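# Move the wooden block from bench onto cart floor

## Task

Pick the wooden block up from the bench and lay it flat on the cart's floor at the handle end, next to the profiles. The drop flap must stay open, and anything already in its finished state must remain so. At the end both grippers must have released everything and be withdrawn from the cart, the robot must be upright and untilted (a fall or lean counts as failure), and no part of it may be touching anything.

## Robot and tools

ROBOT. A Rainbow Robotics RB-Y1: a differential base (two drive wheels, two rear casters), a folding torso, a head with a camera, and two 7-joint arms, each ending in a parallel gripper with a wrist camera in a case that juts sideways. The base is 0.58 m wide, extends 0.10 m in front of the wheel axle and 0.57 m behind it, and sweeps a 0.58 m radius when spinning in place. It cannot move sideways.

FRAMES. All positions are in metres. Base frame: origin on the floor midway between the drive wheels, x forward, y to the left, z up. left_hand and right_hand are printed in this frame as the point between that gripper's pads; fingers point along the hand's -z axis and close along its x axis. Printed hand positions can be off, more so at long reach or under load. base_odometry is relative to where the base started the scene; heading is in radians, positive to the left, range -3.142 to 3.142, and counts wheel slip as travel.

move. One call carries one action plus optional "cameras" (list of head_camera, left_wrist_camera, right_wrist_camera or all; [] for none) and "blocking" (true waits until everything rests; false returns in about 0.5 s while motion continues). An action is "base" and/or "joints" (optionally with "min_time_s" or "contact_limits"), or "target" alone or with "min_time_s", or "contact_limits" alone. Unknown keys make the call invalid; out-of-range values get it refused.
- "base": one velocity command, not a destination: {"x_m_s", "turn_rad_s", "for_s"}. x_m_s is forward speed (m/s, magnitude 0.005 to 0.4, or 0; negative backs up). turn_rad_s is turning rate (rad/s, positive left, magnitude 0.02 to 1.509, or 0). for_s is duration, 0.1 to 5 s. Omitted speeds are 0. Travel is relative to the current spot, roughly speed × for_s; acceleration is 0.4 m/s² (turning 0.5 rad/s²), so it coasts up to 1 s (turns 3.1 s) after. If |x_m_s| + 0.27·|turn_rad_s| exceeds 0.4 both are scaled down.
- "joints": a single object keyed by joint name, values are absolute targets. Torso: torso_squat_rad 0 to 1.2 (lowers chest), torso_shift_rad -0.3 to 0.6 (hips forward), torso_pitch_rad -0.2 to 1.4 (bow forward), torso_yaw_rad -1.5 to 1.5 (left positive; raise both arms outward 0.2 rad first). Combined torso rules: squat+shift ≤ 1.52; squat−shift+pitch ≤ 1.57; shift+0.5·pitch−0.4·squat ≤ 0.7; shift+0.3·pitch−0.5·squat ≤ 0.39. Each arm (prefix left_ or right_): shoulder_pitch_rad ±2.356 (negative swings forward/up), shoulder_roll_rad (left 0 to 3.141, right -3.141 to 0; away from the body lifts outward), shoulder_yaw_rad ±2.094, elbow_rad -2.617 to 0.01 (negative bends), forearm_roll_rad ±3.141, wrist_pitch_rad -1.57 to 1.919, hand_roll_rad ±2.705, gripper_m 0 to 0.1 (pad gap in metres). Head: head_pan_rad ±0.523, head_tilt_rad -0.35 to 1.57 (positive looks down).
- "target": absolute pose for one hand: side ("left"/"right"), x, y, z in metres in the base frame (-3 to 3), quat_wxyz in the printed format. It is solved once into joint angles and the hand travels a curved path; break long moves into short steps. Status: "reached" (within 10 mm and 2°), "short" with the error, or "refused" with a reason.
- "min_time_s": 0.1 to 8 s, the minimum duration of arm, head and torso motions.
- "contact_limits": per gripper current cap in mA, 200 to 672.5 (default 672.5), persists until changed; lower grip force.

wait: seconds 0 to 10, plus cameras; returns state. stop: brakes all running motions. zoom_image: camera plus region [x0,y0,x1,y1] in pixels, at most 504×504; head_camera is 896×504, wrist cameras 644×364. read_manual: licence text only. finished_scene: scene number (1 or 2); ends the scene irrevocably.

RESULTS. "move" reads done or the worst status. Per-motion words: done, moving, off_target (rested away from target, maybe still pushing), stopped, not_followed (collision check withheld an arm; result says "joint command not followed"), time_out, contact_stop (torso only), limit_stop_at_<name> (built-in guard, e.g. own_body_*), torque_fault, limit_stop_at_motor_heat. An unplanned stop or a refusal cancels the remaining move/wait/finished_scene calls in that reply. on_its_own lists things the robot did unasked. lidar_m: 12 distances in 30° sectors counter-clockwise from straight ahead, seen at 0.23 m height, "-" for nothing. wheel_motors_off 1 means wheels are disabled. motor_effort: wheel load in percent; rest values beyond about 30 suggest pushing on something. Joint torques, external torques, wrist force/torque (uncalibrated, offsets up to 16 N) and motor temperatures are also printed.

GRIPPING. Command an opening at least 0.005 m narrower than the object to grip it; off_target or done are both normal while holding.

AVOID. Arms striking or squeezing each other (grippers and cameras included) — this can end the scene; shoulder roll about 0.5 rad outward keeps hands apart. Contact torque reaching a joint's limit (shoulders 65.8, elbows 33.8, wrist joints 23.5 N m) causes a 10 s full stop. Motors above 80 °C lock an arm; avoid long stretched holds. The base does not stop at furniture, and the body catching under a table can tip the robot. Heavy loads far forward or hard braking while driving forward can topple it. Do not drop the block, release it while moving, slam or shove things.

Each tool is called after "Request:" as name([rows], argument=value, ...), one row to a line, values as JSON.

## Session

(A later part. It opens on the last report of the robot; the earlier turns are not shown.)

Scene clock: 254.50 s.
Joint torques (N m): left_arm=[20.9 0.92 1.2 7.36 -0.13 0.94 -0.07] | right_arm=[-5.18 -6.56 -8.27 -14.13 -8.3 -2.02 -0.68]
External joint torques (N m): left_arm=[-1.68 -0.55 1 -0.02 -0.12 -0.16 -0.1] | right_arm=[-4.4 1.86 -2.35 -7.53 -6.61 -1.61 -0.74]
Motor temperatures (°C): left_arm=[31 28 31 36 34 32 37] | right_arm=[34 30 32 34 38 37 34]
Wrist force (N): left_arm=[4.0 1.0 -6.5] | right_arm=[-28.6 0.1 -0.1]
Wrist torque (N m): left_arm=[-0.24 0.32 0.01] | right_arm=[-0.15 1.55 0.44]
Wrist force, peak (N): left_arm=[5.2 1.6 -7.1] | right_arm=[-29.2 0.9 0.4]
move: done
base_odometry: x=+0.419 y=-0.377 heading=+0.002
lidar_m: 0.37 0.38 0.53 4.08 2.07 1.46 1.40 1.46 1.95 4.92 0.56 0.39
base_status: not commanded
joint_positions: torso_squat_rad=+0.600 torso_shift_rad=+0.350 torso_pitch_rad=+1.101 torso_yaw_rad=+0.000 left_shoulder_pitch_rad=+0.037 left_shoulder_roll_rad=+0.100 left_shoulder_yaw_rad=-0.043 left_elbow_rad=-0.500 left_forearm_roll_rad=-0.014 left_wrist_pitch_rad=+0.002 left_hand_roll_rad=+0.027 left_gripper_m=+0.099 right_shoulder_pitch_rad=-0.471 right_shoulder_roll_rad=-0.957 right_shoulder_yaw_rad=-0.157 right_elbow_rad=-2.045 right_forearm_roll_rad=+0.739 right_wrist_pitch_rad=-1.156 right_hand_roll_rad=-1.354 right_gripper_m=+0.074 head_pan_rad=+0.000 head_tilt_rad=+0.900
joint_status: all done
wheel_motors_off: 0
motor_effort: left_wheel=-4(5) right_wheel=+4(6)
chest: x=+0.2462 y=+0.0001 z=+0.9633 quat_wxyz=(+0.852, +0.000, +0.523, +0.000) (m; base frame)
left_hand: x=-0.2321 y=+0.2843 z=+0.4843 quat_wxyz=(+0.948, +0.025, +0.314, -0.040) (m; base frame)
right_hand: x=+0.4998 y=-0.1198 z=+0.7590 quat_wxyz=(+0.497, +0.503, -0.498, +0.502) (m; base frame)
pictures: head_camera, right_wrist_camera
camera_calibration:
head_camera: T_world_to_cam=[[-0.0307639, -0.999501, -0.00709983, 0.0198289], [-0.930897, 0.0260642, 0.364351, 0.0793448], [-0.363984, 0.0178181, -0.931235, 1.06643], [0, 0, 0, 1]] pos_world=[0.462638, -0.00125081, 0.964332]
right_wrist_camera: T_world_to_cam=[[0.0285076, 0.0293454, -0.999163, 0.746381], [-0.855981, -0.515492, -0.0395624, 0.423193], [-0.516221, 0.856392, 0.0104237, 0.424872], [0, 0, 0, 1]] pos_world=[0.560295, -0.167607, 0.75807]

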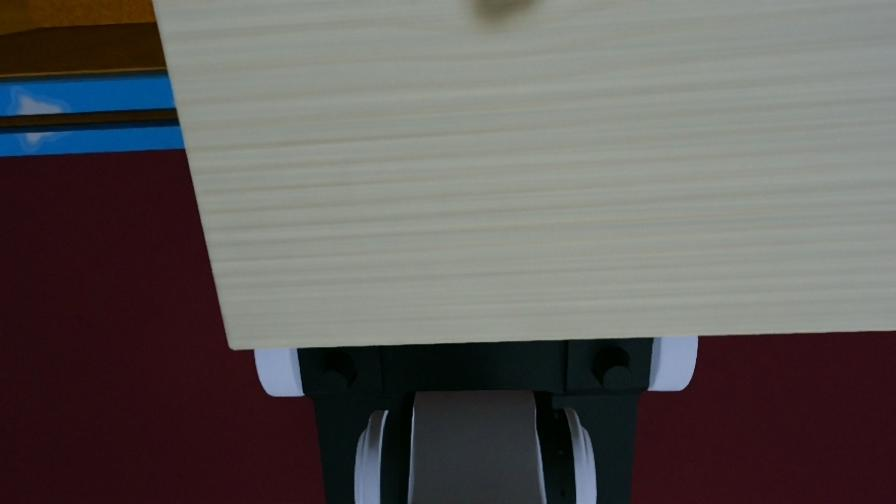

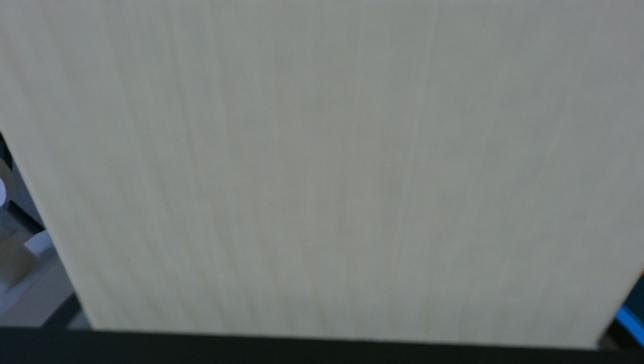

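Request:
move(base={"x_m_s": 0.1, "for_s": 1.2}, joints={"head_tilt_rad": 0.35, "head_pan_rad": 0.3}, cameras=[])

Request:
move(target={"side": "right", "x": 0.465, "y": 0.05, "z": 0.76, "quat_wxyz": [0.5, 0.5, -0.5, 0.5]}, min_time_s=3, cameras=["head_camera"])

Scene clock: 264.07 s.
Joint torques (N m): left_arm=[20.93 0.77 1.16 7.32 0.03 0.82 0.02] | right_arm=[-4.84 -6.29 -8.37 -14.11 -8.42 -2.05 -0.62]
External joint torques (N m): left_arm=[-1.65 -0.69 0.96 -0.06 0.04 -0.29 -0.01] | right_arm=[-4.06 2.12 -2.44 -7.51 -6.72 -1.64 -0.67]
Motor temperatures (°C): left_arm=[31 28 31 36 34 32 37] | right_arm=[34 30 32 34 39 37 34]
Wrist force (N): left_arm=[4.6 0.9 -6.1] | right_arm=[-28.8 0.6 0.1]
Wrist torque (N m): left_arm=[-0.25 0.37 0.06] | right_arm=[-0.21 1.53 0.41]
Wrist force, peak (N): left_arm=[5.2 1.0 -7.3] | right_arm=[-30.1 -1.8 0.4]
move: done
base_odometry: x=+0.539 y=-0.377 heading=+0.002
lidar_m: 0.25 0.26 0.36 1.72 2.23 1.60 1.52 1.58 2.10 4.62 0.37 0.27
base_status: done (sent for 1.2 of 1.2 s)
joint_positions: torso_squat_rad=+0.600 torso_shift_rad=+0.350 torso_pitch_rad=+1.101 torso_yaw_rad=+0.000 left_shoulder_pitch_rad=+0.037 left_shoulder_roll_rad=+0.100 left_shoulder_yaw_rad=-0.043 left_elbow_rad=-0.500 left_forearm_roll_rad=-0.014 left_wrist_pitch_rad=+0.002 left_hand_roll_rad=+0.027 left_gripper_m=+0.099 right_shoulder_pitch_rad=-0.471 right_shoulder_roll_rad=-0.957 right_shoulder_yaw_rad=-0.157 right_elbow_rad=-2.045 right_forearm_roll_rad=+0.739 right_wrist_pitch_rad=-1.156 right_hand_roll_rad=-1.354 right_gripper_m=+0.074 head_pan_rad=+0.300 head_tilt_rad=+0.350
joint_status: all done
wheel_motors_off: 0
motor_effort: left_wheel=-4(21) right_wheel=+5(27)
chest: x=+0.2462 y=+0.0001 z=+0.9633 quat_wxyz=(+0.852, +0.000, +0.523, +0.000) (m; base frame)
left_hand: x=-0.2321 y=+0.2843 z=+0.4844 quat_wxyz=(+0.948, +0.025, +0.314, -0.040) (m; base frame)
right_hand: x=+0.4998 y=-0.1198 z=+0.7590 quat_wxyz=(+0.497, +0.503, -0.498, +0.502) (m; base frame)
pictures: none
No camera images: "cameras" was empty.

Scene clock: 267.40 s.
Joint torques (N m): left_arm=[20.85 0.65 1.23 7.3 -0.19 0.87 0.02] | right_arm=[-9.24 5.21 -2.22 -21.1 -5.83 0.86 -0.72]
External joint torques (N m): left_arm=[-1.74 -0.81 1.03 -0.07 -0.18 -0.23 -0.01] | right_arm=[-6.29 8.54 0.74 -11.89 -4.65 0.67 -0.77]
Motor temperatures (°C): left_arm=[31 28 31 36 34 32 37] | right_arm=[34 30 32 34 38 37 34]
Wrist force (N): left_arm=[4.9 1.2 -6.9] | right_arm=[-29.3 0.4 0.7]
Wrist torque (N m): left_arm=[-0.27 0.44 0.10] | right_arm=[-0.15 1.47 0.42]
Wrist force, peak (N): left_arm=[5.2 0.3 -7.3] | right_arm=[-29.6 0.2 0.9]
move: done
base_odometry: x=+0.539 y=-0.377 heading=+0.002
lidar_m: 0.24 0.26 0.36 1.72 2.21 1.59 1.51 1.58 2.12 4.59 0.37 0.27
base_status: not commanded
joint_positions: torso_squat_rad=+0.600 torso_shift_rad=+0.350 torso_pitch_rad=+1.101 torso_yaw_rad=+0.000 left_shoulder_pitch_rad=+0.037 left_shoulder_roll_rad=+0.100 left_shoulder_yaw_rad=-0.043 left_elbow_rad=-0.500 left_forearm_roll_rad=-0.014 left_wrist_pitch_rad=+0.002 left_hand_roll_rad=+0.027 left_gripper_m=+0.099 right_shoulder_pitch_rad=-0.753 right_shoulder_roll_rad=-0.801 right_shoulder_yaw_rad=+0.408 right_elbow_rad=-2.255 right_forearm_roll_rad=+1.292 right_wrist_pitch_rad=-0.654 right_hand_roll_rad=-1.674 right_gripper_m=+0.074 head_pan_rad=+0.300 head_tilt_rad=+0.350
joint_status: all done
wheel_motors_off: 0
motor_effort: left_wheel=-5(5) right_wheel=+6(7)
chest: x=+0.2462 y=+0.0001 z=+0.9633 quat_wxyz=(+0.852, +0.000, +0.523, +0.000) (m; base frame)
left_hand: x=-0.2321 y=+0.2843 z=+0.4843 quat_wxyz=(+0.948, +0.025, +0.314, -0.040) (m; base frame)
right_hand: x=+0.4651 y=+0.0491 z=+0.7580 quat_wxyz=(+0.501, +0.499, -0.499, +0.501) (m; base frame)
right_hand_status: reached (checked arc, planned for 3.0 s): 2 mm and 0.2 deg off.
pictures: head_camera
camera_calibration:
head_camera: T_world_to_cam=[[0.111011, -0.95208, -0.284992, 0.245642], [-0.981726, -0.0604555, -0.180439, 0.664901], [0.154563, 0.299815, -0.941393, 0.851624], [0, 0, 0, 1]] pos_world=[0.493852, 0.0187382, 0.991694]

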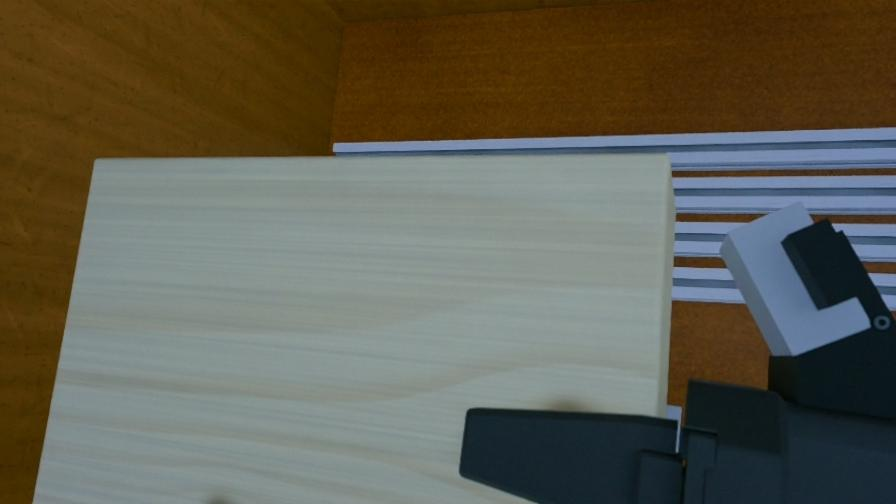

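Request:
move(target={"side": "right", "x": 0.462, "y": 0.15, "z": 0.75, "quat_wxyz": [0.5377, 0.4592, -0.4592, 0.5377]}, min_time_s=3, cameras=["head_camera"])

Request:
move(target={"side": "right", "x": 0.462, "y": 0.16, "z": 0.65, "quat_wxyz": [0.5377, 0.4592, -0.4592, 0.5377]}, min_time_s=3, cameras=["head_camera"])

Scene clock: 273.67 s.
Joint torques (N m): left_arm=[20.55 1.09 1.13 7.38 -0.11 0.96 -0.08] | right_arm=[-13.23 12.8 -2.38 -21.22 -4.31 6.07 -0.75]
External joint torques (N m): left_arm=[-2.04 -0.36 0.93 0 -0.1 -0.15 -0.11] | right_arm=[-7.26 11.21 -0.25 -11.64 -3.38 4.72 -0.8]
Motor temperatures (°C): left_arm=[31 28 31 36 34 32 37] | right_arm=[34 30 32 34 38 37 34]
Wrist force (N): left_arm=[4.8 0.1 -6.1] | right_arm=[-28.3 0.5 -3.6]
Wrist torque (N m): left_arm=[-0.10 0.39 0.08] | right_arm=[-0.22 1.50 0.41]
Wrist force, peak (N): left_arm=[5.4 1.6 -7.2] | right_arm=[-29.4 0.5 0.3]
move: done
base_odometry: x=+0.539 y=-0.377 heading=+0.002
lidar_m: 0.24 0.25 0.36 1.69 2.23 1.59 1.52 1.58 2.13 4.61 0.37 0.26
base_status: not commanded
joint_positions: torso_squat_rad=+0.600 torso_shift_rad=+0.350 torso_pitch_rad=+1.101 torso_yaw_rad=+0.000 left_shoulder_pitch_rad=+0.037 left_shoulder_roll_rad=+0.100 left_shoulder_yaw_rad=-0.043 left_elbow_rad=-0.500 left_forearm_roll_rad=-0.014 left_wrist_pitch_rad=+0.002 left_hand_roll_rad=+0.027 left_gripper_m=+0.099 right_shoulder_pitch_rad=-1.029 right_shoulder_roll_rad=-0.573 right_shoulder_yaw_rad=+0.673 right_elbow_rad=-2.209 right_forearm_roll_rad=+2.089 right_wrist_pitch_rad=-0.661 right_hand_roll_rad=-2.370 right_gripper_m=+0.074 head_pan_rad=+0.300 head_tilt_rad=+0.350
joint_status: all done
wheel_motors_off: 0
motor_effort: left_wheel=-4(6) right_wheel=+4(6)
chest: x=+0.2462 y=+0.0001 z=+0.9633 quat_wxyz=(+0.852, +0.000, +0.523, +0.000) (m; base frame)
left_hand: x=-0.2321 y=+0.2843 z=+0.4843 quat_wxyz=(+0.948, +0.025, +0.314, -0.040) (m; base frame)
right_hand: x=+0.4621 y=+0.1491 z=+0.7472 quat_wxyz=(+0.539, +0.458, -0.457, +0.539) (m; base frame)
right_hand_status: reached (checked arc, planned for 3.0 s): 3 mm and 0.3 deg off.
pictures: head_camera
camera_calibration:
head_camera: T_world_to_cam=[[0.110998, -0.952108, -0.284902, 0.24556], [-0.981727, -0.0604589, -0.180434, 0.664896], [0.154567, 0.299724, -0.941422, 0.851652], [0, 0, 0, 1]] pos_world=[0.493852, 0.0187383, 0.991694]

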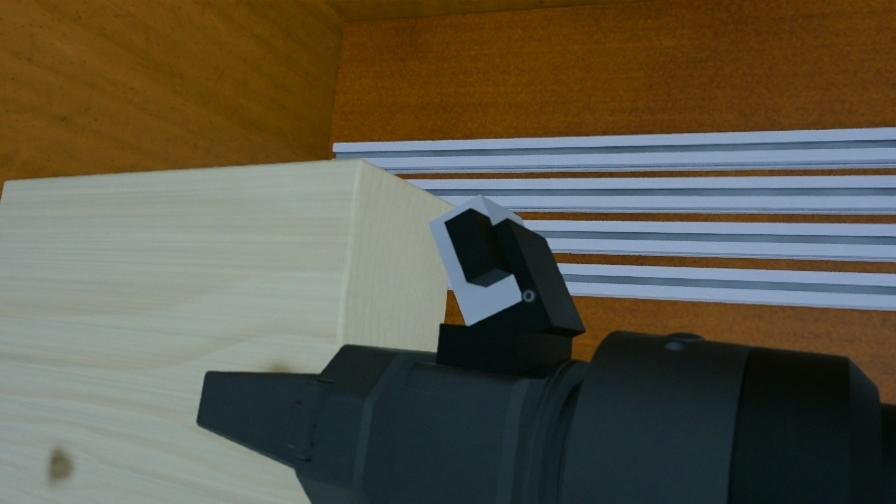

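Scene clock: 277.00 s.
Joint torques (N m): left_arm=[20.89 1.04 1.01 7.3 -0.08 0.92 0.03] | right_arm=[-13.85 13.6 -2.33 -21.86 -4.85 1.91 -0.21]
External joint torques (N m): left_arm=[-1.7 -0.41 0.81 -0.08 -0.07 -0.18 0] | right_arm=[-7.56 11.65 -0.11 -12.15 -3.99 1.5 -0.26]
Motor temperatures (°C): left_arm=[31 28 31 36 34 32 37] | right_arm=[34 30 32 34 38 37 34]
Wrist force (N): left_arm=[4.5 1.4 -7.4] | right_arm=[-28.4 0.8 -4.4]
Wrist torque (N m): left_arm=[-0.31 0.36 0.07] | right_arm=[-0.23 1.46 0.40]
Wrist force, peak (N): left_arm=[5.1 0.5 -7.7] | right_arm=[-28.6 0.3 -4.1]
move: done
base_odometry: x=+0.539 y=-0.377 heading=+0.002
lidar_m: 0.24 0.25 0.35 1.71 2.23 1.60 1.51 1.56 2.11 4.61 0.37 0.26
base_status: not commanded
joint_positions: torso_squat_rad=+0.600 torso_shift_rad=+0.350 torso_pitch_rad=+1.101 torso_yaw_rad=+0.000 left_shoulder_pitch_rad=+0.037 left_shoulder_roll_rad=+0.100 left_shoulder_yaw_rad=-0.043 left_elbow_rad=-0.500 left_forearm_roll_rad=-0.014 left_wrist_pitch_rad=+0.002 left_hand_roll_rad=+0.027 left_gripper_m=+0.099 right_shoulder_pitch_rad=-1.059 right_shoulder_roll_rad=-0.564 right_shoulder_yaw_rad=+0.788 right_elbow_rad=-1.822 right_forearm_roll_rad=+1.629 right_wrist_pitch_rad=-0.452 right_hand_roll_rad=-1.789 right_gripper_m=+0.074 head_pan_rad=+0.300 head_tilt_rad=+0.350
joint_status: all done
wheel_motors_off: 0
motor_effort: left_wheel=-4(6) right_wheel=+4(6)
chest: x=+0.2462 y=+0.0001 z=+0.9633 quat_wxyz=(+0.852, +0.000, +0.523, +0.000) (m; base frame)
left_hand: x=-0.2321 y=+0.2843 z=+0.4843 quat_wxyz=(+0.948, +0.025, +0.314, -0.040) (m; base frame)
right_hand: x=+0.4622 y=+0.1585 z=+0.6476 quat_wxyz=(+0.543, +0.454, -0.456, +0.539) (m; base frame)
right_hand_status: reached (checked arc, planned for 3.0 s): 3 mm and 1.0 deg off.
pictures: head_camera
camera_calibration:
head_camera: T_world_to_cam=[[0.110998, -0.952108, -0.284902, 0.24556], [-0.981727, -0.0604589, -0.180434, 0.664896], [0.154567, 0.299724, -0.941422, 0.851652], [0, 0, 0, 1]] pos_world=[0.493852, 0.0187383, 0.991694]

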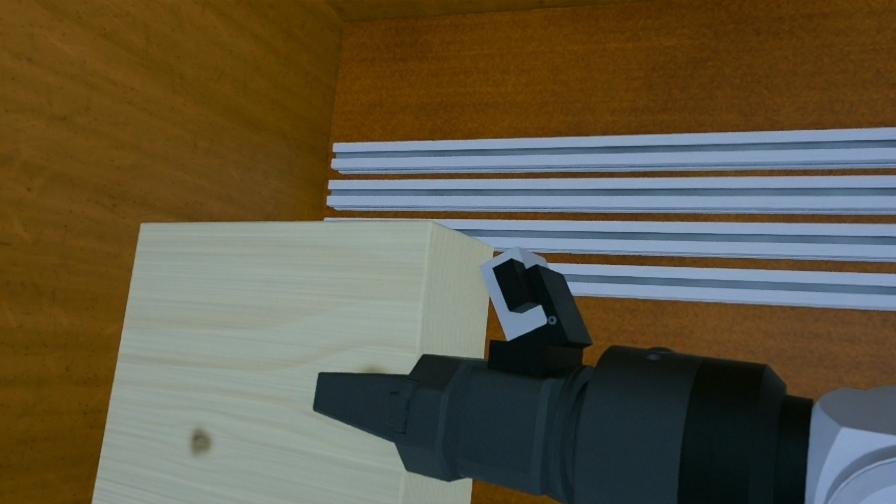

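Request:
move(joints={"torso_squat_rad": 0.9, "torso_shift_rad": 0.45}, min_time_s=3, cameras=["head_camera"])

Scene clock: 281.93 s.
Joint torques (N m): left_arm=[20.61 0.42 1.02 7.23 -0.09 0.92 -0.01] | right_arm=[-5.29 26.79 -2.58 -19.08 -4.43 2 -0.37]
External joint torques (N m): left_arm=[-1.66 -0.87 0.86 0 -0.08 -0.16 -0.04] | right_arm=[1.31 25.14 -0.1 -9.44 -3.58 1.55 -0.42]
Motor temperatures (°C): left_arm=[31 28 31 36 34 32 37] | right_arm=[34 30 32 34 38 37 34]
Wrist force (N): left_arm=[4.7 0.6 -6.5] | right_arm=[-27.6 1.2 -4.1]
Wrist torque (N m): left_arm=[-0.20 0.42 0.07] | right_arm=[-0.17 1.51 0.41]
Wrist force, peak (N): left_arm=[5.4 0.8 -7.8] | right_arm=[-44.1 4.4 -7.8]
move: contact_stop
base_odometry: x=+0.539 y=-0.377 heading=+0.002
lidar_m: 0.24 0.26 0.35 1.70 2.23 1.59 1.52 1.58 2.13 4.57 0.37 0.27
base_status: not commanded
joint_positions: torso_squat_rad=+0.800 torso_shift_rad=+0.409 torso_pitch_rad=+1.083 torso_yaw_rad=-0.006 left_shoulder_pitch_rad=+0.037 left_shoulder_roll_rad=+0.100 left_shoulder_yaw_rad=-0.043 left_elbow_rad=-0.500 left_forearm_roll_rad=-0.014 left_wrist_pitch_rad=+0.002 left_hand_roll_rad=+0.027 left_gripper_m=+0.099 right_shoulder_pitch_rad=-1.061 right_shoulder_roll_rad=-0.568 right_shoulder_yaw_rad=+0.788 right_elbow_rad=-1.822 right_forearm_roll_rad=+1.629 right_wrist_pitch_rad=-0.452 right_hand_roll_rad=-1.789 right_gripper_m=+0.074 head_pan_rad=+0.300 head_tilt_rad=+0.350
joint_status: torso_squat_rad contact_stop (moved +0.200 of +0.300); torso_shift_rad contact_stop (moved +0.059 of +0.100)
wheel_motors_off: 0
on_its_own: torso_squat_rad is held at +0.800, not at your +0.900, since a contact_stop; torso_shift_rad is held at +0.411, not at your +0.450, since a contact_stop
motor_effort: left_wheel=-7(22) right_wheel=-11(42)
chest: x=+0.2393 y=+0.0011 z=+0.8731 quat_wxyz=(+0.857, -0.003, +0.515, -0.003) (m; base frame)
left_hand: x=-0.2299 y=+0.2827 z=+0.3837 quat_wxyz=(+0.951, +0.022, +0.306, -0.042) (m; base frame)
right_hand: x=+0.4620 y=+0.1562 z=+0.5600 quat_wxyz=(+0.541, +0.446, -0.459, +0.546) (m; base frame)
pictures: head_camera
camera_calibration:
head_camera: T_world_to_cam=[[0.114517, -0.954225, -0.276297, 0.213211], [-0.978441, -0.0602224, -0.19755, 0.656045], [0.171868, 0.292963, -0.94055, 0.762576], [0, 0, 0, 1]] pos_world=[0.486422, 0.0195535, 0.905752]

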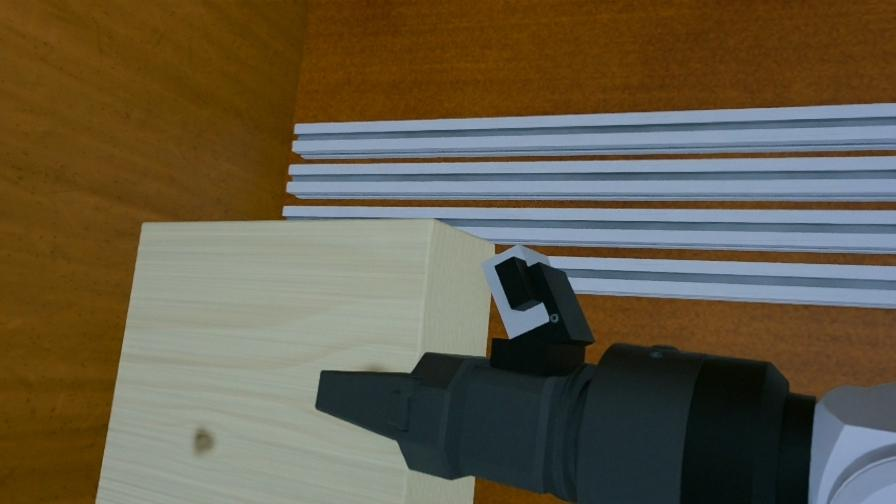

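Request:
move(joints={"torso_squat_rad": 0.6, "torso_shift_rad": 0.35, "torso_pitch_rad": 1.1, "torso_yaw_rad": 0}, min_time_s=2, cameras=[])

Request:
move(cameras=["head_camera"])

Scene clock: 290.67 s.
Joint torques (N m): left_arm=[21.1 0.54 0.86 7.54 -0.05 0.92 0.03] | right_arm=[-10.46 13.51 -2.62 -22.16 -4.34 1.85 -0.4]
External joint torques (N m): left_arm=[-1.48 -0.91 0.66 0.16 -0.04 -0.19 -0.01] | right_arm=[-4.15 11.57 -0.39 -12.45 -3.48 1.45 -0.45]
Motor temperatures (°C): left_arm=[32 28 31 36 34 32 37] | right_arm=[34 31 32 35 37 37 34]
Wrist force (N): left_arm=[4.5 0.7 -7.1] | right_arm=[-27.8 0.8 -4.6]
Wrist torque (N m): left_arm=[-0.24 0.35 0.04] | right_arm=[-0.25 1.54 0.41]
Wrist force, peak (N): left_arm=[4.7 0.5 -7.7] | right_arm=[-28.9 1.3 -4.6]
move: done
base_odometry: x=+0.539 y=-0.377 heading=+0.002
lidar_m: 0.25 0.26 0.35 1.71 2.23 1.59 1.51 1.57 2.10 4.59 0.37 0.26
base_status: not commanded
joint_positions: torso_squat_rad=+0.600 torso_shift_rad=+0.350 torso_pitch_rad=+1.101 torso_yaw_rad=+0.000 left_shoulder_pitch_rad=+0.037 left_shoulder_roll_rad=+0.100 left_shoulder_yaw_rad=-0.043 left_elbow_rad=-0.500 left_forearm_roll_rad=-0.014 left_wrist_pitch_rad=+0.002 left_hand_roll_rad=+0.027 left_gripper_m=+0.099 right_shoulder_pitch_rad=-1.060 right_shoulder_roll_rad=-0.564 right_shoulder_yaw_rad=+0.788 right_elbow_rad=-1.822 right_forearm_roll_rad=+1.629 right_wrist_pitch_rad=-0.452 right_hand_roll_rad=-1.789 right_gripper_m=+0.074 head_pan_rad=+0.300 head_tilt_rad=+0.350
joint_status: all done
wheel_motors_off: 0
motor_effort: left_wheel=-3(7) right_wheel=+1(13)
chest: x=+0.2462 y=+0.0002 z=+0.9633 quat_wxyz=(+0.852, +0.000, +0.523, +0.000) (m; base frame)
left_hand: x=-0.2321 y=+0.2843 z=+0.4842 quat_wxyz=(+0.948, +0.025, +0.314, -0.040) (m; base frame)
right_hand: x=+0.4623 y=+0.1587 z=+0.6477 quat_wxyz=(+0.543, +0.454, -0.456, +0.540) (m; base frame)
pictures: none
No camera images: "cameras" was empty.

Scene clock: 290.67 s.
Joint torques (N m): left_arm=[21.1 0.54 0.86 7.54 -0.05 0.92 0.03] | right_arm=[-10.46 13.51 -2.62 -22.16 -4.34 1.85 -0.4]
External joint torques (N m): left_arm=[-1.48 -0.91 0.66 0.16 -0.04 -0.19 -0.01] | right_arm=[-4.15 11.57 -0.39 -12.45 -3.48 1.45 -0.45]
Motor temperatures (°C): left_arm=[32 28 31 36 34 32 37] | right_arm=[34 31 32 35 37 37 34]
Wrist force (N): left_arm=[4.5 0.7 -7.1] | right_arm=[-27.8 0.8 -4.6]
Wrist torque (N m): left_arm=[-0.24 0.35 0.04] | right_arm=[-0.25 1.54 0.41]
Wrist force, peak (N): left_arm=[4.5 0.7 -7.1] | right_arm=[-27.8 0.8 -4.6]
base_odometry: x=+0.539 y=-0.377 heading=+0.002
lidar_m: 0.25 0.26 0.35 1.71 2.23 1.59 1.51 1.57 2.10 4.59 0.37 0.26
base_status: not commanded
joint_positions: torso_squat_rad=+0.600 torso_shift_rad=+0.350 torso_pitch_rad=+1.101 torso_yaw_rad=+0.000 left_shoulder_pitch_rad=+0.037 left_shoulder_roll_rad=+0.100 left_shoulder_yaw_rad=-0.043 left_elbow_rad=-0.500 left_forearm_roll_rad=-0.014 left_wrist_pitch_rad=+0.002 left_hand_roll_rad=+0.027 left_gripper_m=+0.099 right_shoulder_pitch_rad=-1.060 right_shoulder_roll_rad=-0.564 right_shoulder_yaw_rad=+0.788 right_elbow_rad=-1.822 right_forearm_roll_rad=+1.629 right_wrist_pitch_rad=-0.452 right_hand_roll_rad=-1.789 right_gripper_m=+0.074 head_pan_rad=+0.300 head_tilt_rad=+0.350
joint_status: all done
wheel_motors_off: 0
motor_effort: left_wheel=-3(7) right_wheel=+1(13)
chest: x=+0.2462 y=+0.0002 z=+0.9633 quat_wxyz=(+0.852, +0.000, +0.523, +0.000) (m; base frame)
left_hand: x=-0.2321 y=+0.2843 z=+0.4842 quat_wxyz=(+0.948, +0.025, +0.314, -0.040) (m; base frame)
right_hand: x=+0.4623 y=+0.1587 z=+0.6477 quat_wxyz=(+0.543, +0.454, -0.456, +0.540) (m; base frame)
pictures: head_camera
camera_calibration:
head_camera: T_world_to_cam=[[0.111061, -0.952168, -0.284679, 0.245511], [-0.981721, -0.0605612, -0.180435, 0.66481], [0.154564, 0.299515, -0.941489, 0.85168], [0, 0, 0, 1]] pos_world=[0.493752, 0.0189385, 0.991694]

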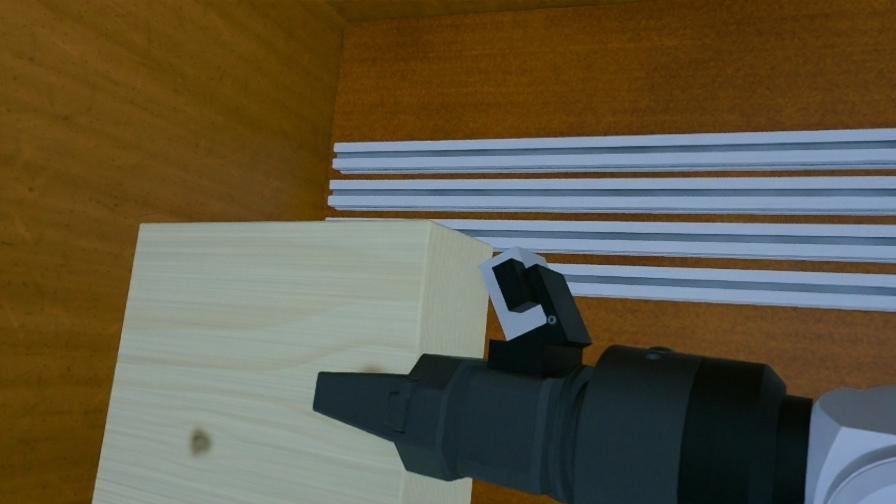

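Request:
move(base={"x_m_s": 0.05, "for_s": 0.8}, cameras=[])

Request:
move(target={"side": "right", "x": 0.42, "y": 0.165, "z": 0.58, "quat_wxyz": [0.5377, 0.4592, -0.4592, 0.5377]}, min_time_s=3, cameras=[])

Request:
move(target={"side": "right", "x": 0.42, "y": 0.17, "z": 0.51, "quat_wxyz": [0.5377, 0.4592, -0.4592, 0.5377]}, min_time_s=3, cameras=["head_camera"])

Scene clock: 293.83 s.
Joint torques (N m): left_arm=[20.94 0.69 0.98 7.52 -0.08 1 0.04] | right_arm=[-11.25 12.73 -3.37 -22.62 -4.57 1.74 -0.36]
External joint torques (N m): left_arm=[-1.64 -0.76 0.78 0.14 -0.07 -0.11 0] | right_arm=[-4.95 10.78 -1.15 -12.91 -3.72 1.34 -0.41]
Motor temperatures (°C): left_arm=[32 28 31 36 34 32 37] | right_arm=[34 31 32 35 37 37 34]
Wrist force (N): left_arm=[4.3 0.9 -7.1] | right_arm=[-28.7 0.8 -4.3]
Wrist torque (N m): left_arm=[-0.21 0.36 0.07] | right_arm=[-0.27 1.54 0.46]
Wrist force, peak (N): left_arm=[5.3 0.7 -7.6] | right_arm=[-29.9 -0.8 -4.4]
move: done
base_odometry: x=+0.579 y=-0.377 heading=+0.002
lidar_m: 0.21 0.20 0.29 1.70 2.29 1.64 1.56 1.63 2.18 4.43 0.32 0.22
base_status: done (sent for 0.8 of 0.8 s)
joint_positions: torso_squat_rad=+0.600 torso_shift_rad=+0.350 torso_pitch_rad=+1.101 torso_yaw_rad=+0.000 left_shoulder_pitch_rad=+0.037 left_shoulder_roll_rad=+0.100 left_shoulder_yaw_rad=-0.043 left_elbow_rad=-0.500 left_forearm_roll_rad=-0.014 left_wrist_pitch_rad=+0.002 left_hand_roll_rad=+0.027 left_gripper_m=+0.099 right_shoulder_pitch_rad=-1.060 right_shoulder_roll_rad=-0.564 right_shoulder_yaw_rad=+0.789 right_elbow_rad=-1.822 right_forearm_roll_rad=+1.629 right_wrist_pitch_rad=-0.452 right_hand_roll_rad=-1.789 right_gripper_m=+0.074 head_pan_rad=+0.300 head_tilt_rad=+0.350
joint_status: not commanded
wheel_motors_off: 0
motor_effort: left_wheel=+0(22) right_wheel=-2(24)
chest: x=+0.2462 y=+0.0002 z=+0.9633 quat_wxyz=(+0.852, +0.000, +0.523, +0.000) (m; base frame)
left_hand: x=-0.2321 y=+0.2843 z=+0.4842 quat_wxyz=(+0.948, +0.025, +0.314, -0.040) (m; base frame)
right_hand: x=+0.4622 y=+0.1587 z=+0.6477 quat_wxyz=(+0.543, +0.454, -0.456, +0.540) (m; base frame)
pictures: none
No camera images: "cameras" was empty.

Scene clock: 297.17 s.
Joint torques (N m): left_arm=[21.16 0.91 0.71 7.48 -0.02 0.9 0.08] | right_arm=[-6.92 15.87 -1.35 -20.5 -5.03 -3.24 -0.25]
External joint torques (N m): left_arm=[-1.42 -0.54 0.51 0.1 -0.01 -0.21 0.05] | right_arm=[-2.91 12.06 -1.15 -11.32 -4.18 -2.57 -0.3]
Motor temperatures (°C): left_arm=[32 28 31 36 34 32 37] | right_arm=[34 31 32 35 37 37 34]
Wrist force (N): left_arm=[4.9 1.1 -6.2] | right_arm=[-27.7 0.5 -4.6]
Wrist torque (N m): left_arm=[-0.28 0.44 0.05] | right_arm=[-0.23 1.53 0.40]
Wrist force, peak (N): left_arm=[5.4 1.4 -7.0] | right_arm=[-28.4 1.3 -5.4]
move: done
base_odometry: x=+0.579 y=-0.377 heading=+0.002
lidar_m: 0.20 0.22 0.30 1.69 2.28 1.64 1.55 1.61 2.17 4.43 0.32 0.22
base_status: not commanded
joint_positions: torso_squat_rad=+0.600 torso_shift_rad=+0.350 torso_pitch_rad=+1.101 torso_yaw_rad=+0.000 left_shoulder_pitch_rad=+0.037 left_shoulder_roll_rad=+0.100 left_shoulder_yaw_rad=-0.043 left_elbow_rad=-0.500 left_forearm_roll_rad=-0.014 left_wrist_pitch_rad=+0.002 left_hand_roll_rad=+0.027 left_gripper_m=+0.099 right_shoulder_pitch_rad=-0.942 right_shoulder_roll_rad=-0.412 right_shoulder_yaw_rad=+0.752 right_elbow_rad=-1.533 right_forearm_roll_rad=+1.307 right_wrist_pitch_rad=-0.527 right_hand_roll_rad=-1.216 right_gripper_m=+0.074 head_pan_rad=+0.300 head_tilt_rad=+0.350
joint_status: all done
wheel_motors_off: 0
motor_effort: left_wheel=+0(1) right_wheel=+0(2)
chest: x=+0.2462 y=+0.0002 z=+0.9633 quat_wxyz=(+0.852, +0.000, +0.523, +0.000) (m; base frame)
left_hand: x=-0.2321 y=+0.2843 z=+0.4842 quat_wxyz=(+0.948, +0.025, +0.314, -0.040) (m; base frame)
right_hand: x=+0.4198 y=+0.1634 z=+0.5779 quat_wxyz=(+0.540, +0.457, -0.457, +0.539) (m; base frame)
right_hand_status: reached (checked arc, planned for 3.0 s): 3 mm and 0.5 deg off.
pictures: none
No camera images: "cameras" was empty.

Scene clock: 300.50 s.
Joint torques (N m): left_arm=[21.01 0.69 0.96 7.4 -0.11 0.92 0.07] | right_arm=[-10.49 17.76 -0.39 -17.02 -4.64 -6.57 -0.27]
External joint torques (N m): left_arm=[-1.57 -0.76 0.76 0.03 -0.1 -0.19 0.03] | right_arm=[-5.74 12.19 -0.86 -9.48 -3.83 -5.22 -0.32]
Motor temperatures (°C): left_arm=[32 28 31 36 34 32 37] | right_arm=[34 31 32 35 37 37 34]
Wrist force (N): left_arm=[4.1 0.9 -6.8] | right_arm=[-27.6 0.7 -4.3]
Wrist torque (N m): left_arm=[-0.22 0.38 0.06] | right_arm=[-0.23 1.55 0.42]
Wrist force, peak (N): left_arm=[5.1 1.6 -7.1] | right_arm=[-28.8 0.6 -4.6]
move: done
base_odometry: x=+0.579 y=-0.377 heading=+0.002
lidar_m: 0.21 0.22 0.30 1.71 2.28 1.63 1.54 1.62 2.18 4.43 0.32 0.21
base_status: not commanded
joint_positions: torso_squat_rad=+0.600 torso_shift_rad=+0.350 torso_pitch_rad=+1.101 torso_yaw_rad=+0.000 left_shoulder_pitch_rad=+0.037 left_shoulder_roll_rad=+0.100 left_shoulder_yaw_rad=-0.043 left_elbow_rad=-0.500 left_forearm_roll_rad=-0.014 left_wrist_pitch_rad=+0.002 left_hand_roll_rad=+0.027 left_gripper_m=+0.099 right_shoulder_pitch_rad=-1.015 right_shoulder_roll_rad=-0.223 right_shoulder_yaw_rad=+0.618 right_elbow_rad=-1.043 right_forearm_roll_rad=+1.086 right_wrist_pitch_rad=-0.738 right_hand_roll_rad=-0.782 right_gripper_m=+0.074 head_pan_rad=+0.300 head_tilt_rad=+0.350
joint_status: all done
wheel_motors_off: 0
motor_effort: left_wheel=+0(1) right_wheel=+1(2)
chest: x=+0.2462 y=+0.0002 z=+0.9633 quat_wxyz=(+0.852, +0.000, +0.523, +0.000) (m; base frame)
left_hand: x=-0.2321 y=+0.2843 z=+0.4842 quat_wxyz=(+0.948, +0.025, +0.314, -0.040) (m; base frame)
right_hand: x=+0.4194 y=+0.1681 z=+0.5077 quat_wxyz=(+0.540, +0.458, -0.457, +0.539) (m; base frame)
right_hand_status: reached (checked arc, planned for 3.0 s): 3 mm and 0.4 deg off.
pictures: head_camera
camera_calibration:
head_camera: T_world_to_cam=[[0.111058, -0.952171, -0.284669, 0.245407], [-0.981706, -0.0605304, -0.180527, 0.664887], [0.154662, 0.29951, -0.941474, 0.851647], [0, 0, 0, 1]] pos_world=[0.493752, 0.0188386, 0.991694]

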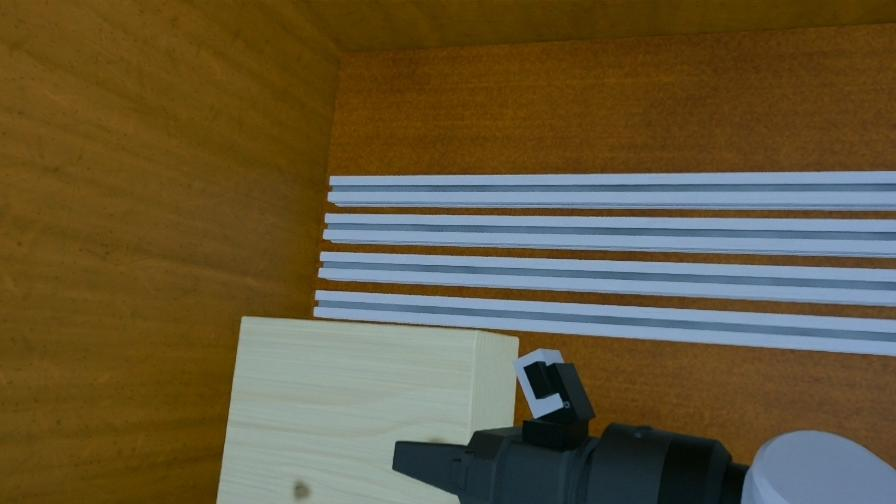

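Request:
move(joints={"torso_squat_rad": 0.75, "torso_shift_rad": 0.4}, min_time_s=2.5, cameras=["head_camera"])

Scene clock: 305.80 s.
Joint torques (N m): left_arm=[20.97 0.59 1.1 7.44 -0.1 0.91 0.03] | right_arm=[-10.52 17.34 -0.54 -16.92 -4.76 -6.51 -0.23]
External joint torques (N m): left_arm=[-1.61 -0.86 0.9 0.07 -0.09 -0.2 0] | right_arm=[-5.75 11.77 -1 -9.39 -3.95 -5.16 -0.28]
Motor temperatures (°C): left_arm=[32 28 31 36 34 32 37] | right_arm=[34 31 32 35 37 37 34]
Wrist force (N): left_arm=[4.6 1.5 -6.6] | right_arm=[-27.8 0.3 -4.7]
Wrist torque (N m): left_arm=[-0.30 0.41 0.08] | right_arm=[-0.23 1.52 0.45]
Wrist force, peak (N): left_arm=[5.3 0.9 -7.3] | right_arm=[-28.8 -0.1 -4.2]
move: done
base_odometry: x=+0.579 y=-0.377 heading=+0.002
lidar_m: 0.21 0.22 0.30 1.71 2.29 1.63 1.55 1.63 2.17 4.42 0.32 0.22
base_status: not commanded
joint_positions: torso_squat_rad=+0.750 torso_shift_rad=+0.400 torso_pitch_rad=+1.101 torso_yaw_rad=+0.000 left_shoulder_pitch_rad=+0.037 left_shoulder_roll_rad=+0.100 left_shoulder_yaw_rad=-0.043 left_elbow_rad=-0.500 left_forearm_roll_rad=-0.014 left_wrist_pitch_rad=+0.002 left_hand_roll_rad=+0.027 left_gripper_m=+0.099 right_shoulder_pitch_rad=-1.015 right_shoulder_roll_rad=-0.223 right_shoulder_yaw_rad=+0.618 right_elbow_rad=-1.043 right_forearm_roll_rad=+1.086 right_wrist_pitch_rad=-0.738 right_hand_roll_rad=-0.782 right_gripper_m=+0.074 head_pan_rad=+0.300 head_tilt_rad=+0.350
joint_status: all done
wheel_motors_off: 0
motor_effort: left_wheel=+0(1) right_wheel=+1(2)
chest: x=+0.2474 y=+0.0002 z=+0.8924 quat_wxyz=(+0.852, +0.000, +0.523, +0.000) (m; base frame)
left_hand: x=-0.2307 y=+0.2843 z=+0.4132 quat_wxyz=(+0.948, +0.025, +0.314, -0.040) (m; base frame)
right_hand: x=+0.4208 y=+0.1681 z=+0.4369 quat_wxyz=(+0.540, +0.457, -0.457, +0.539) (m; base frame)
pictures: head_camera
camera_calibration:
head_camera: T_world_to_cam=[[0.111122, -0.952173, -0.284636, 0.225046], [-0.981667, -0.0605365, -0.180733, 0.653552], [0.154859, 0.299501, -0.941445, 0.784665], [0, 0, 0, 1]] pos_world=[0.495052, 0.0188386, 0.920893]

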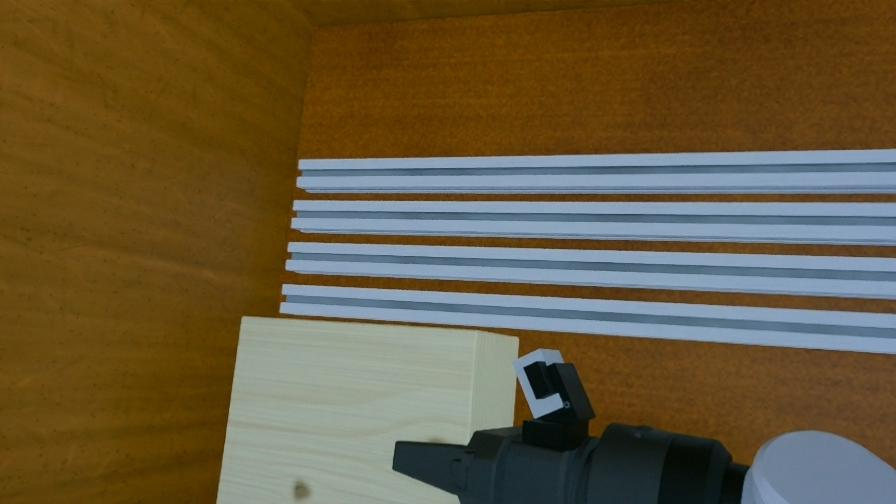

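Request:
move(joints={"torso_squat_rad": 0.85, "torso_shift_rad": 0.44}, min_time_s=2.5, cameras=[])

Request:
move(target={"side": "right", "x": 0.417, "y": 0.188, "z": 0.38, "quat_wxyz": [0.5377, 0.4592, -0.4592, 0.5377]}, min_time_s=1.5, cameras=["head_camera", "right_wrist_camera"])

Scene clock: 308.93 s.
Joint torques (N m): left_arm=[20.88 0.24 1.09 7.33 -0.06 0.9 -0.05] | right_arm=[-9.85 11.71 0.06 -17.72 -4.53 -6.38 -0.28]
External joint torques (N m): left_arm=[-1.47 -1.12 0.9 0.07 -0.05 -0.18 -0.08] | right_arm=[-4.82 6.29 -0.28 -10.14 -3.71 -5.05 -0.33]
Motor temperatures (°C): left_arm=[32 28 31 36 34 32 37] | right_arm=[34 31 32 35 37 37 34]
Wrist force (N): left_arm=[4.6 1.1 -7.3] | right_arm=[-28.1 0.4 -4.7]
Wrist torque (N m): left_arm=[-0.26 0.36 0.06] | right_arm=[-0.24 1.51 0.42]
Wrist force, peak (N): left_arm=[5.2 0.7 -7.3] | right_arm=[-32.3 2.9 -6.4]
move: contact_stop
base_odometry: x=+0.579 y=-0.377 heading=+0.002
lidar_m: 0.20 0.22 0.29 1.70 2.28 1.63 1.54 1.62 2.17 4.42 0.31 0.23
base_status: not commanded
joint_positions: torso_squat_rad=+0.774 torso_shift_rad=+0.404 torso_pitch_rad=+1.087 torso_yaw_rad=-0.004 left_shoulder_pitch_rad=+0.037 left_shoulder_roll_rad=+0.100 left_shoulder_yaw_rad=-0.043 left_elbow_rad=-0.500 left_forearm_roll_rad=-0.014 left_wrist_pitch_rad=+0.002 left_hand_roll_rad=+0.027 left_gripper_m=+0.099 right_shoulder_pitch_rad=-1.015 right_shoulder_roll_rad=-0.222 right_shoulder_yaw_rad=+0.618 right_elbow_rad=-1.042 right_forearm_roll_rad=+1.086 right_wrist_pitch_rad=-0.738 right_hand_roll_rad=-0.782 right_gripper_m=+0.074 head_pan_rad=+0.300 head_tilt_rad=+0.350
joint_status: torso_squat_rad contact_stop (moved +0.024 of +0.100); torso_shift_rad contact_stop (moved +0.004 of +0.040)
wheel_motors_off: 0
on_its_own: torso_squat_rad is held at +0.774, not at your +0.850, since a contact_stop; torso_shift_rad is held at +0.405, not at your +0.440, since a contact_stop
motor_effort: left_wheel=-1(7) right_wheel=-8(20)
chest: x=+0.2427 y=+0.0005 z=+0.8848 quat_wxyz=(+0.856, -0.002, +0.517, -0.002) (m; base frame)
left_hand: x=-0.2286 y=+0.2834 z=+0.3981 quat_wxyz=(+0.950, +0.024, +0.308, -0.042) (m; base frame)
right_hand: x=+0.4224 y=+0.1670 z=+0.4315 quat_wxyz=(+0.538, +0.453, -0.460, +0.542) (m; base frame)
pictures: none
No camera images: "cameras" was empty.

not run: a stop that you did not command came earlier in this reply.

Request:
move(joints={"torso_squat_rad": 0.68, "torso_shift_rad": 0.38, "torso_pitch_rad": 1.1, "torso_yaw_rad": 0}, min_time_s=1.5, cameras=[])

Request:
move(target={"side": "right", "x": 0.417, "y": 0.18, "z": 0.435, "quat_wxyz": [0.5377, 0.4592, -0.4592, 0.5377]}, min_time_s=1.5, cameras=["head_camera"])

Scene clock: 314.50 s.
Joint torques (N m): left_arm=[21.15 0.18 0.85 7.43 -0.03 0.9 -0.09] | right_arm=[-9.52 14.22 0.21 -17.57 -4.54 -6.33 -0.26]
External joint torques (N m): left_arm=[-1.43 -1.27 0.66 0.05 -0.02 -0.21 -0.12] | right_arm=[-4.76 8.64 -0.26 -10.04 -3.73 -4.98 -0.31]
Motor temperatures (°C): left_arm=[32 28 31 36 34 32 37] | right_arm=[34 31 32 35 37 37 34]
Wrist force (N): left_arm=[4.5 0.7 -6.8] | right_arm=[-28.4 0.9 -4.1]
Wrist torque (N m): left_arm=[-0.23 0.40 0.06] | right_arm=[-0.28 1.47 0.41]
Wrist force, peak (N): left_arm=[4.6 0.9 -7.8] | right_arm=[-30.0 0.2 -3.8]
move: done
base_odometry: x=+0.579 y=-0.377 heading=+0.002
lidar_m: 0.19 0.22 0.30 1.69 2.30 1.64 1.56 1.62 2.18 4.43 0.32 0.22
base_status: not commanded
joint_positions: torso_squat_rad=+0.680 torso_shift_rad=+0.380 torso_pitch_rad=+1.101 torso_yaw_rad=+0.000 left_shoulder_pitch_rad=+0.037 left_shoulder_roll_rad=+0.100 left_shoulder_yaw_rad=-0.043 left_elbow_rad=-0.500 left_forearm_roll_rad=-0.014 left_wrist_pitch_rad=+0.002 left_hand_roll_rad=+0.027 left_gripper_m=+0.099 right_shoulder_pitch_rad=-1.015 right_shoulder_roll_rad=-0.222 right_shoulder_yaw_rad=+0.618 right_elbow_rad=-1.042 right_forearm_roll_rad=+1.086 right_wrist_pitch_rad=-0.738 right_hand_roll_rad=-0.782 right_gripper_m=+0.074 head_pan_rad=+0.300 head_tilt_rad=+0.350
joint_status: all done
wheel_motors_off: 0
motor_effort: left_wheel=+1(3) right_wheel=-3(8)
chest: x=+0.2499 y=+0.0002 z=+0.9261 quat_wxyz=(+0.852, +0.000, +0.523, +0.000) (m; base frame)
left_hand: x=-0.2283 y=+0.2843 z=+0.4469 quat_wxyz=(+0.948, +0.025, +0.314, -0.041) (m; base frame)
right_hand: x=+0.4232 y=+0.1684 z=+0.4707 quat_wxyz=(+0.540, +0.458, -0.457, +0.539) (m; base frame)
pictures: none
No camera images: "cameras" was empty.

Scene clock: 316.33 s.
Joint torques (N m): left_arm=[20.98 0.57 0.82 7.31 -0.02 0.91 0.17] | right_arm=[-10.37 17.94 -0.76 -13.1 -3.32 -8.19 -0.36]
External joint torques (N m): left_arm=[-1.61 -0.88 0.62 -0.07 -0.01 -0.2 0.14] | right_arm=[-4.32 10.73 -1.25 -7.51 -2.74 -6.52 -0.41]
Motor temperatures (°C): left_arm=[32 28 31 36 34 32 37] | right_arm=[34 31 32 35 37 38 34]
Wrist force (N): left_arm=[4.5 0.7 -6.8] | right_arm=[-28.4 0.6 -4.7]
Wrist torque (N m): left_arm=[-0.23 0.40 0.08] | right_arm=[-0.21 1.46 0.35]
Wrist force, peak (N): left_arm=[4.9 1.5 -7.4] | right_arm=[-31.1 -3.7 -4.0]
move: done
base_odometry: x=+0.579 y=-0.377 heading=+0.002
lidar_m: 0.21 0.22 0.30 1.70 2.29 1.63 1.56 1.63 2.17 4.42 0.32 0.22
base_status: not commanded
joint_positions: torso_squat_rad=+0.680 torso_shift_rad=+0.380 torso_pitch_rad=+1.101 torso_yaw_rad=+0.000 left_shoulder_pitch_rad=+0.037 left_shoulder_roll_rad=+0.100 left_shoulder_yaw_rad=-0.043 left_elbow_rad=-0.500 left_forearm_roll_rad=-0.014 left_wrist_pitch_rad=+0.002 left_hand_roll_rad=+0.027 left_gripper_m=+0.099 right_shoulder_pitch_rad=-1.169 right_shoulder_roll_rad=-0.066 right_shoulder_yaw_rad=+0.506 right_elbow_rad=-0.558 right_forearm_roll_rad=+0.970 right_wrist_pitch_rad=-0.898 right_hand_roll_rad=-0.477 right_gripper_m=+0.074 head_pan_rad=+0.300 head_tilt_rad=+0.350
joint_status: all done
wheel_motors_off: 0
motor_effort: left_wheel=+1(2) right_wheel=-3(4)
chest: x=+0.2499 y=+0.0002 z=+0.9261 quat_wxyz=(+0.852, +0.000, +0.523, +0.000) (m; base frame)
left_hand: x=-0.2283 y=+0.2843 z=+0.4470 quat_wxyz=(+0.948, +0.025, +0.314, -0.041) (m; base frame)
right_hand: x=+0.4166 y=+0.1781 z=+0.4333 quat_wxyz=(+0.540, +0.457, -0.457, +0.539) (m; base frame)
right_hand_status: reached (checked arc, planned for 1.5 s): 3 mm and 0.5 deg off.
pictures: head_camera
camera_calibration:
head_camera: T_world_to_cam=[[0.111125, -0.95217, -0.284647, 0.23434], [-0.981682, -0.0605673, -0.180641, 0.662], [0.154761, 0.299506, -0.941459, 0.815973], [0, 0, 0, 1]] pos_world=[0.497552, 0.0188385, 0.954494]

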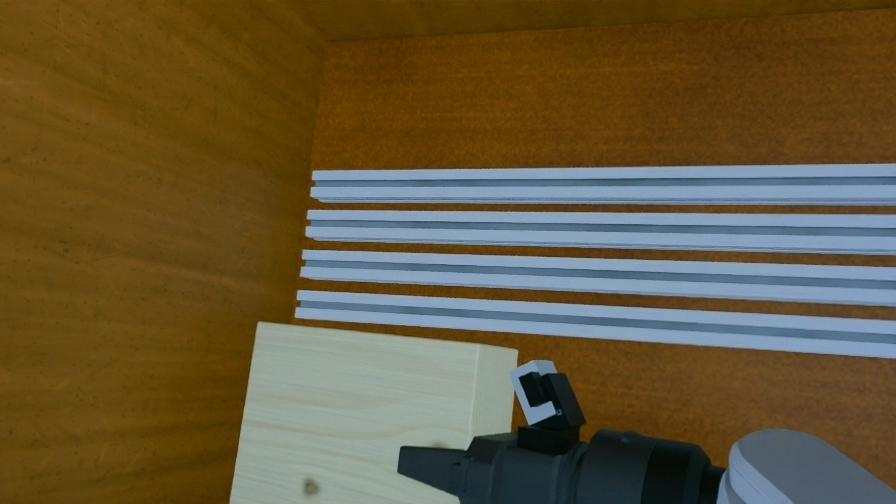

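Request:
move(joints={"torso_squat_rad": 0.79, "torso_shift_rad": 0.42}, min_time_s=2.5, cameras=["head_camera"])

Scene clock: 320.37 s.
Joint torques (N m): left_arm=[20.95 0.65 1.02 7.44 -0.04 0.96 0.01] | right_arm=[-10.53 18.2 -0.88 -13.17 -3.29 -7.92 -0.43]
External joint torques (N m): left_arm=[-1.63 -0.8 0.82 0.07 -0.03 -0.14 -0.03] | right_arm=[-4.48 10.98 -1.37 -7.58 -2.7 -6.23 -0.48]
Motor temperatures (°C): left_arm=[32 28 31 36 34 32 37] | right_arm=[34 31 31 34 37 38 34]
Wrist force (N): left_arm=[4.4 0.9 -6.6] | right_arm=[-27.9 0.8 -4.0]
Wrist torque (N m): left_arm=[-0.25 0.34 0.03] | right_arm=[-0.29 1.50 0.37]
Wrist force, peak (N): left_arm=[4.8 1.1 -7.5] | right_arm=[-28.9 0.9 -4.6]
move: done
base_odometry: x=+0.579 y=-0.377 heading=+0.002
lidar_m: 0.20 0.21 0.31 1.70 2.29 1.63 1.56 1.62 2.16 4.44 0.31 0.23
base_status: not commanded
joint_positions: torso_squat_rad=+0.790 torso_shift_rad=+0.420 torso_pitch_rad=+1.101 torso_yaw_rad=+0.000 left_shoulder_pitch_rad=+0.037 left_shoulder_roll_rad=+0.100 left_shoulder_yaw_rad=-0.043 left_elbow_rad=-0.500 left_forearm_roll_rad=-0.014 left_wrist_pitch_rad=+0.002 left_hand_roll_rad=+0.027 left_gripper_m=+0.099 right_shoulder_pitch_rad=-1.169 right_shoulder_roll_rad=-0.066 right_shoulder_yaw_rad=+0.506 right_elbow_rad=-0.558 right_forearm_roll_rad=+0.970 right_wrist_pitch_rad=-0.898 right_hand_roll_rad=-0.477 right_gripper_m=+0.074 head_pan_rad=+0.300 head_tilt_rad=+0.350
joint_status: all done
wheel_motors_off: 0
motor_effort: left_wheel=+1(2) right_wheel=-1(4)
chest: x=+0.2489 y=+0.0002 z=+0.8706 quat_wxyz=(+0.852, +0.000, +0.523, +0.000) (m; base frame)
left_hand: x=-0.2293 y=+0.2843 z=+0.3914 quat_wxyz=(+0.948, +0.025, +0.314, -0.041) (m; base frame)
right_hand: x=+0.4156 y=+0.1781 z=+0.3778 quat_wxyz=(+0.540, +0.457, -0.457, +0.539) (m; base frame)
pictures: head_camera
camera_calibration:
head_camera: T_world_to_cam=[[0.111155, -0.952163, -0.28466, 0.218661], [-0.981661, -0.0605592, -0.180758, 0.650988], [0.154872, 0.299531, -0.941433, 0.763812], [0, 0, 0, 1]] pos_world=[0.496452, 0.0188385, 0.898993]

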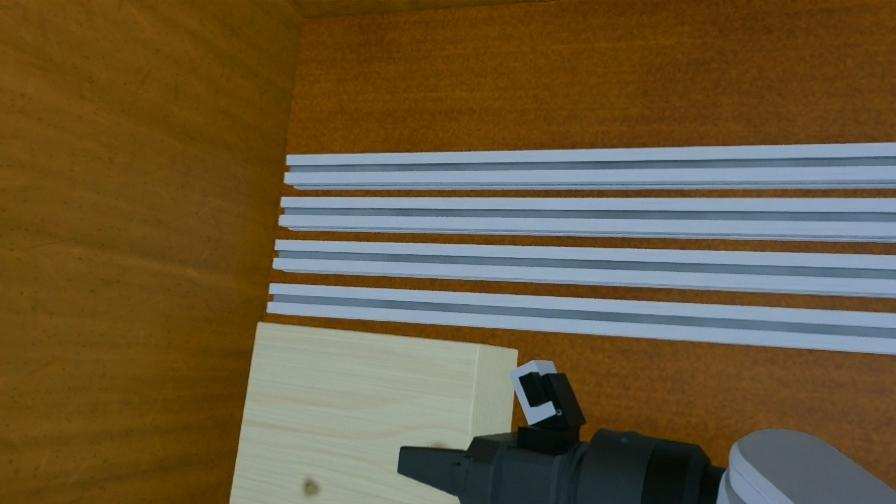

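Request:
move(joints={"torso_squat_rad": 0.82, "torso_shift_rad": 0.43}, min_time_s=1.5, cameras=["head_camera"])

Scene clock: 323.00 s.
Joint torques (N m): left_arm=[20.75 0.48 1.04 7.35 -0.06 1.01 -0.02] | right_arm=[-9.5 16.17 -0.91 -8.79 -2.46 -3.74 -1.25]
External joint torques (N m): left_arm=[-1.82 -0.97 0.84 -0.02 -0.05 -0.1 -0.05] | right_arm=[-3.42 8.94 -1.4 -3.18 -1.87 -2.05 -1.3]
Motor temperatures (°C): left_arm=[32 28 31 36 34 32 37] | right_arm=[34 31 31 34 37 38 34]
Wrist force (N): left_arm=[4.5 0.6 -6.3] | right_arm=[-16.0 1.5 3.6]
Wrist torque (N m): left_arm=[-0.23 0.39 0.07] | right_arm=[-0.65 -0.71 1.35]
Wrist force, peak (N): left_arm=[4.9 1.1 -7.4] | right_arm=[-28.7 0.8 -4.9]
move: done
base_odometry: x=+0.579 y=-0.377 heading=+0.002
lidar_m: 0.21 0.21 0.30 1.70 2.29 1.63 1.55 1.62 2.17 4.44 0.31 0.22
base_status: not commanded
joint_positions: torso_squat_rad=+0.820 torso_shift_rad=+0.430 torso_pitch_rad=+1.100 torso_yaw_rad=+0.000 left_shoulder_pitch_rad=+0.037 left_shoulder_roll_rad=+0.100 left_shoulder_yaw_rad=-0.043 left_elbow_rad=-0.500 left_forearm_roll_rad=-0.014 left_wrist_pitch_rad=+0.002 left_hand_roll_rad=+0.027 left_gripper_m=+0.099 right_shoulder_pitch_rad=-1.169 right_shoulder_roll_rad=-0.066 right_shoulder_yaw_rad=+0.506 right_elbow_rad=-0.559 right_forearm_roll_rad=+0.970 right_wrist_pitch_rad=-0.899 right_hand_roll_rad=-0.477 right_gripper_m=+0.074 head_pan_rad=+0.300 head_tilt_rad=+0.350
joint_status: all done
wheel_motors_off: 0
motor_effort: left_wheel=+0(2) right_wheel=-2(3)
chest: x=+0.2469 y=+0.0001 z=+0.8549 quat_wxyz=(+0.853, +0.000, +0.523, +0.000) (m; base frame)
left_hand: x=-0.2310 y=+0.2843 z=+0.3755 quat_wxyz=(+0.948, +0.025, +0.314, -0.041) (m; base frame)
right_hand: x=+0.4140 y=+0.1787 z=+0.3631 quat_wxyz=(+0.539, +0.457, -0.458, +0.539) (m; base frame)
pictures: head_camera
camera_calibration:
head_camera: T_world_to_cam=[[0.111192, -0.95214, -0.284719, 0.214409], [-0.981578, -0.0604307, -0.181251, 0.646608], [0.155371, 0.299628, -0.94132, 0.74921], [0, 0, 0, 1]] pos_world=[0.494451, 0.0187386, 0.883491]

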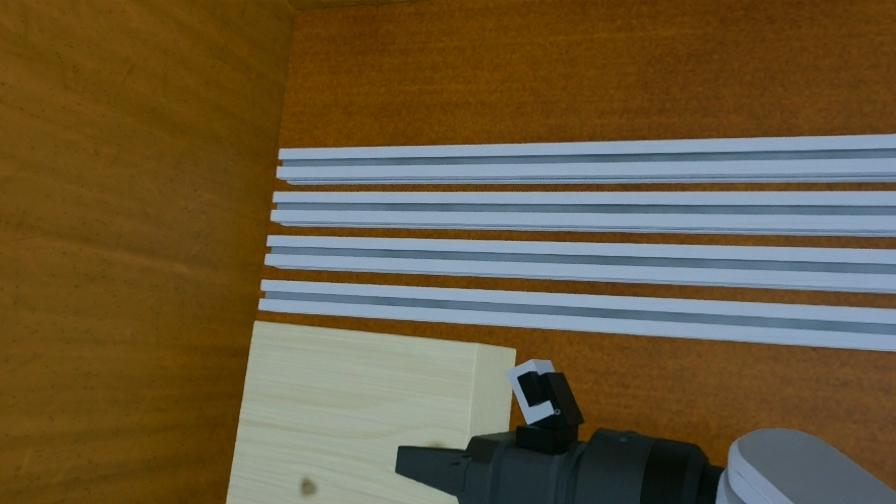

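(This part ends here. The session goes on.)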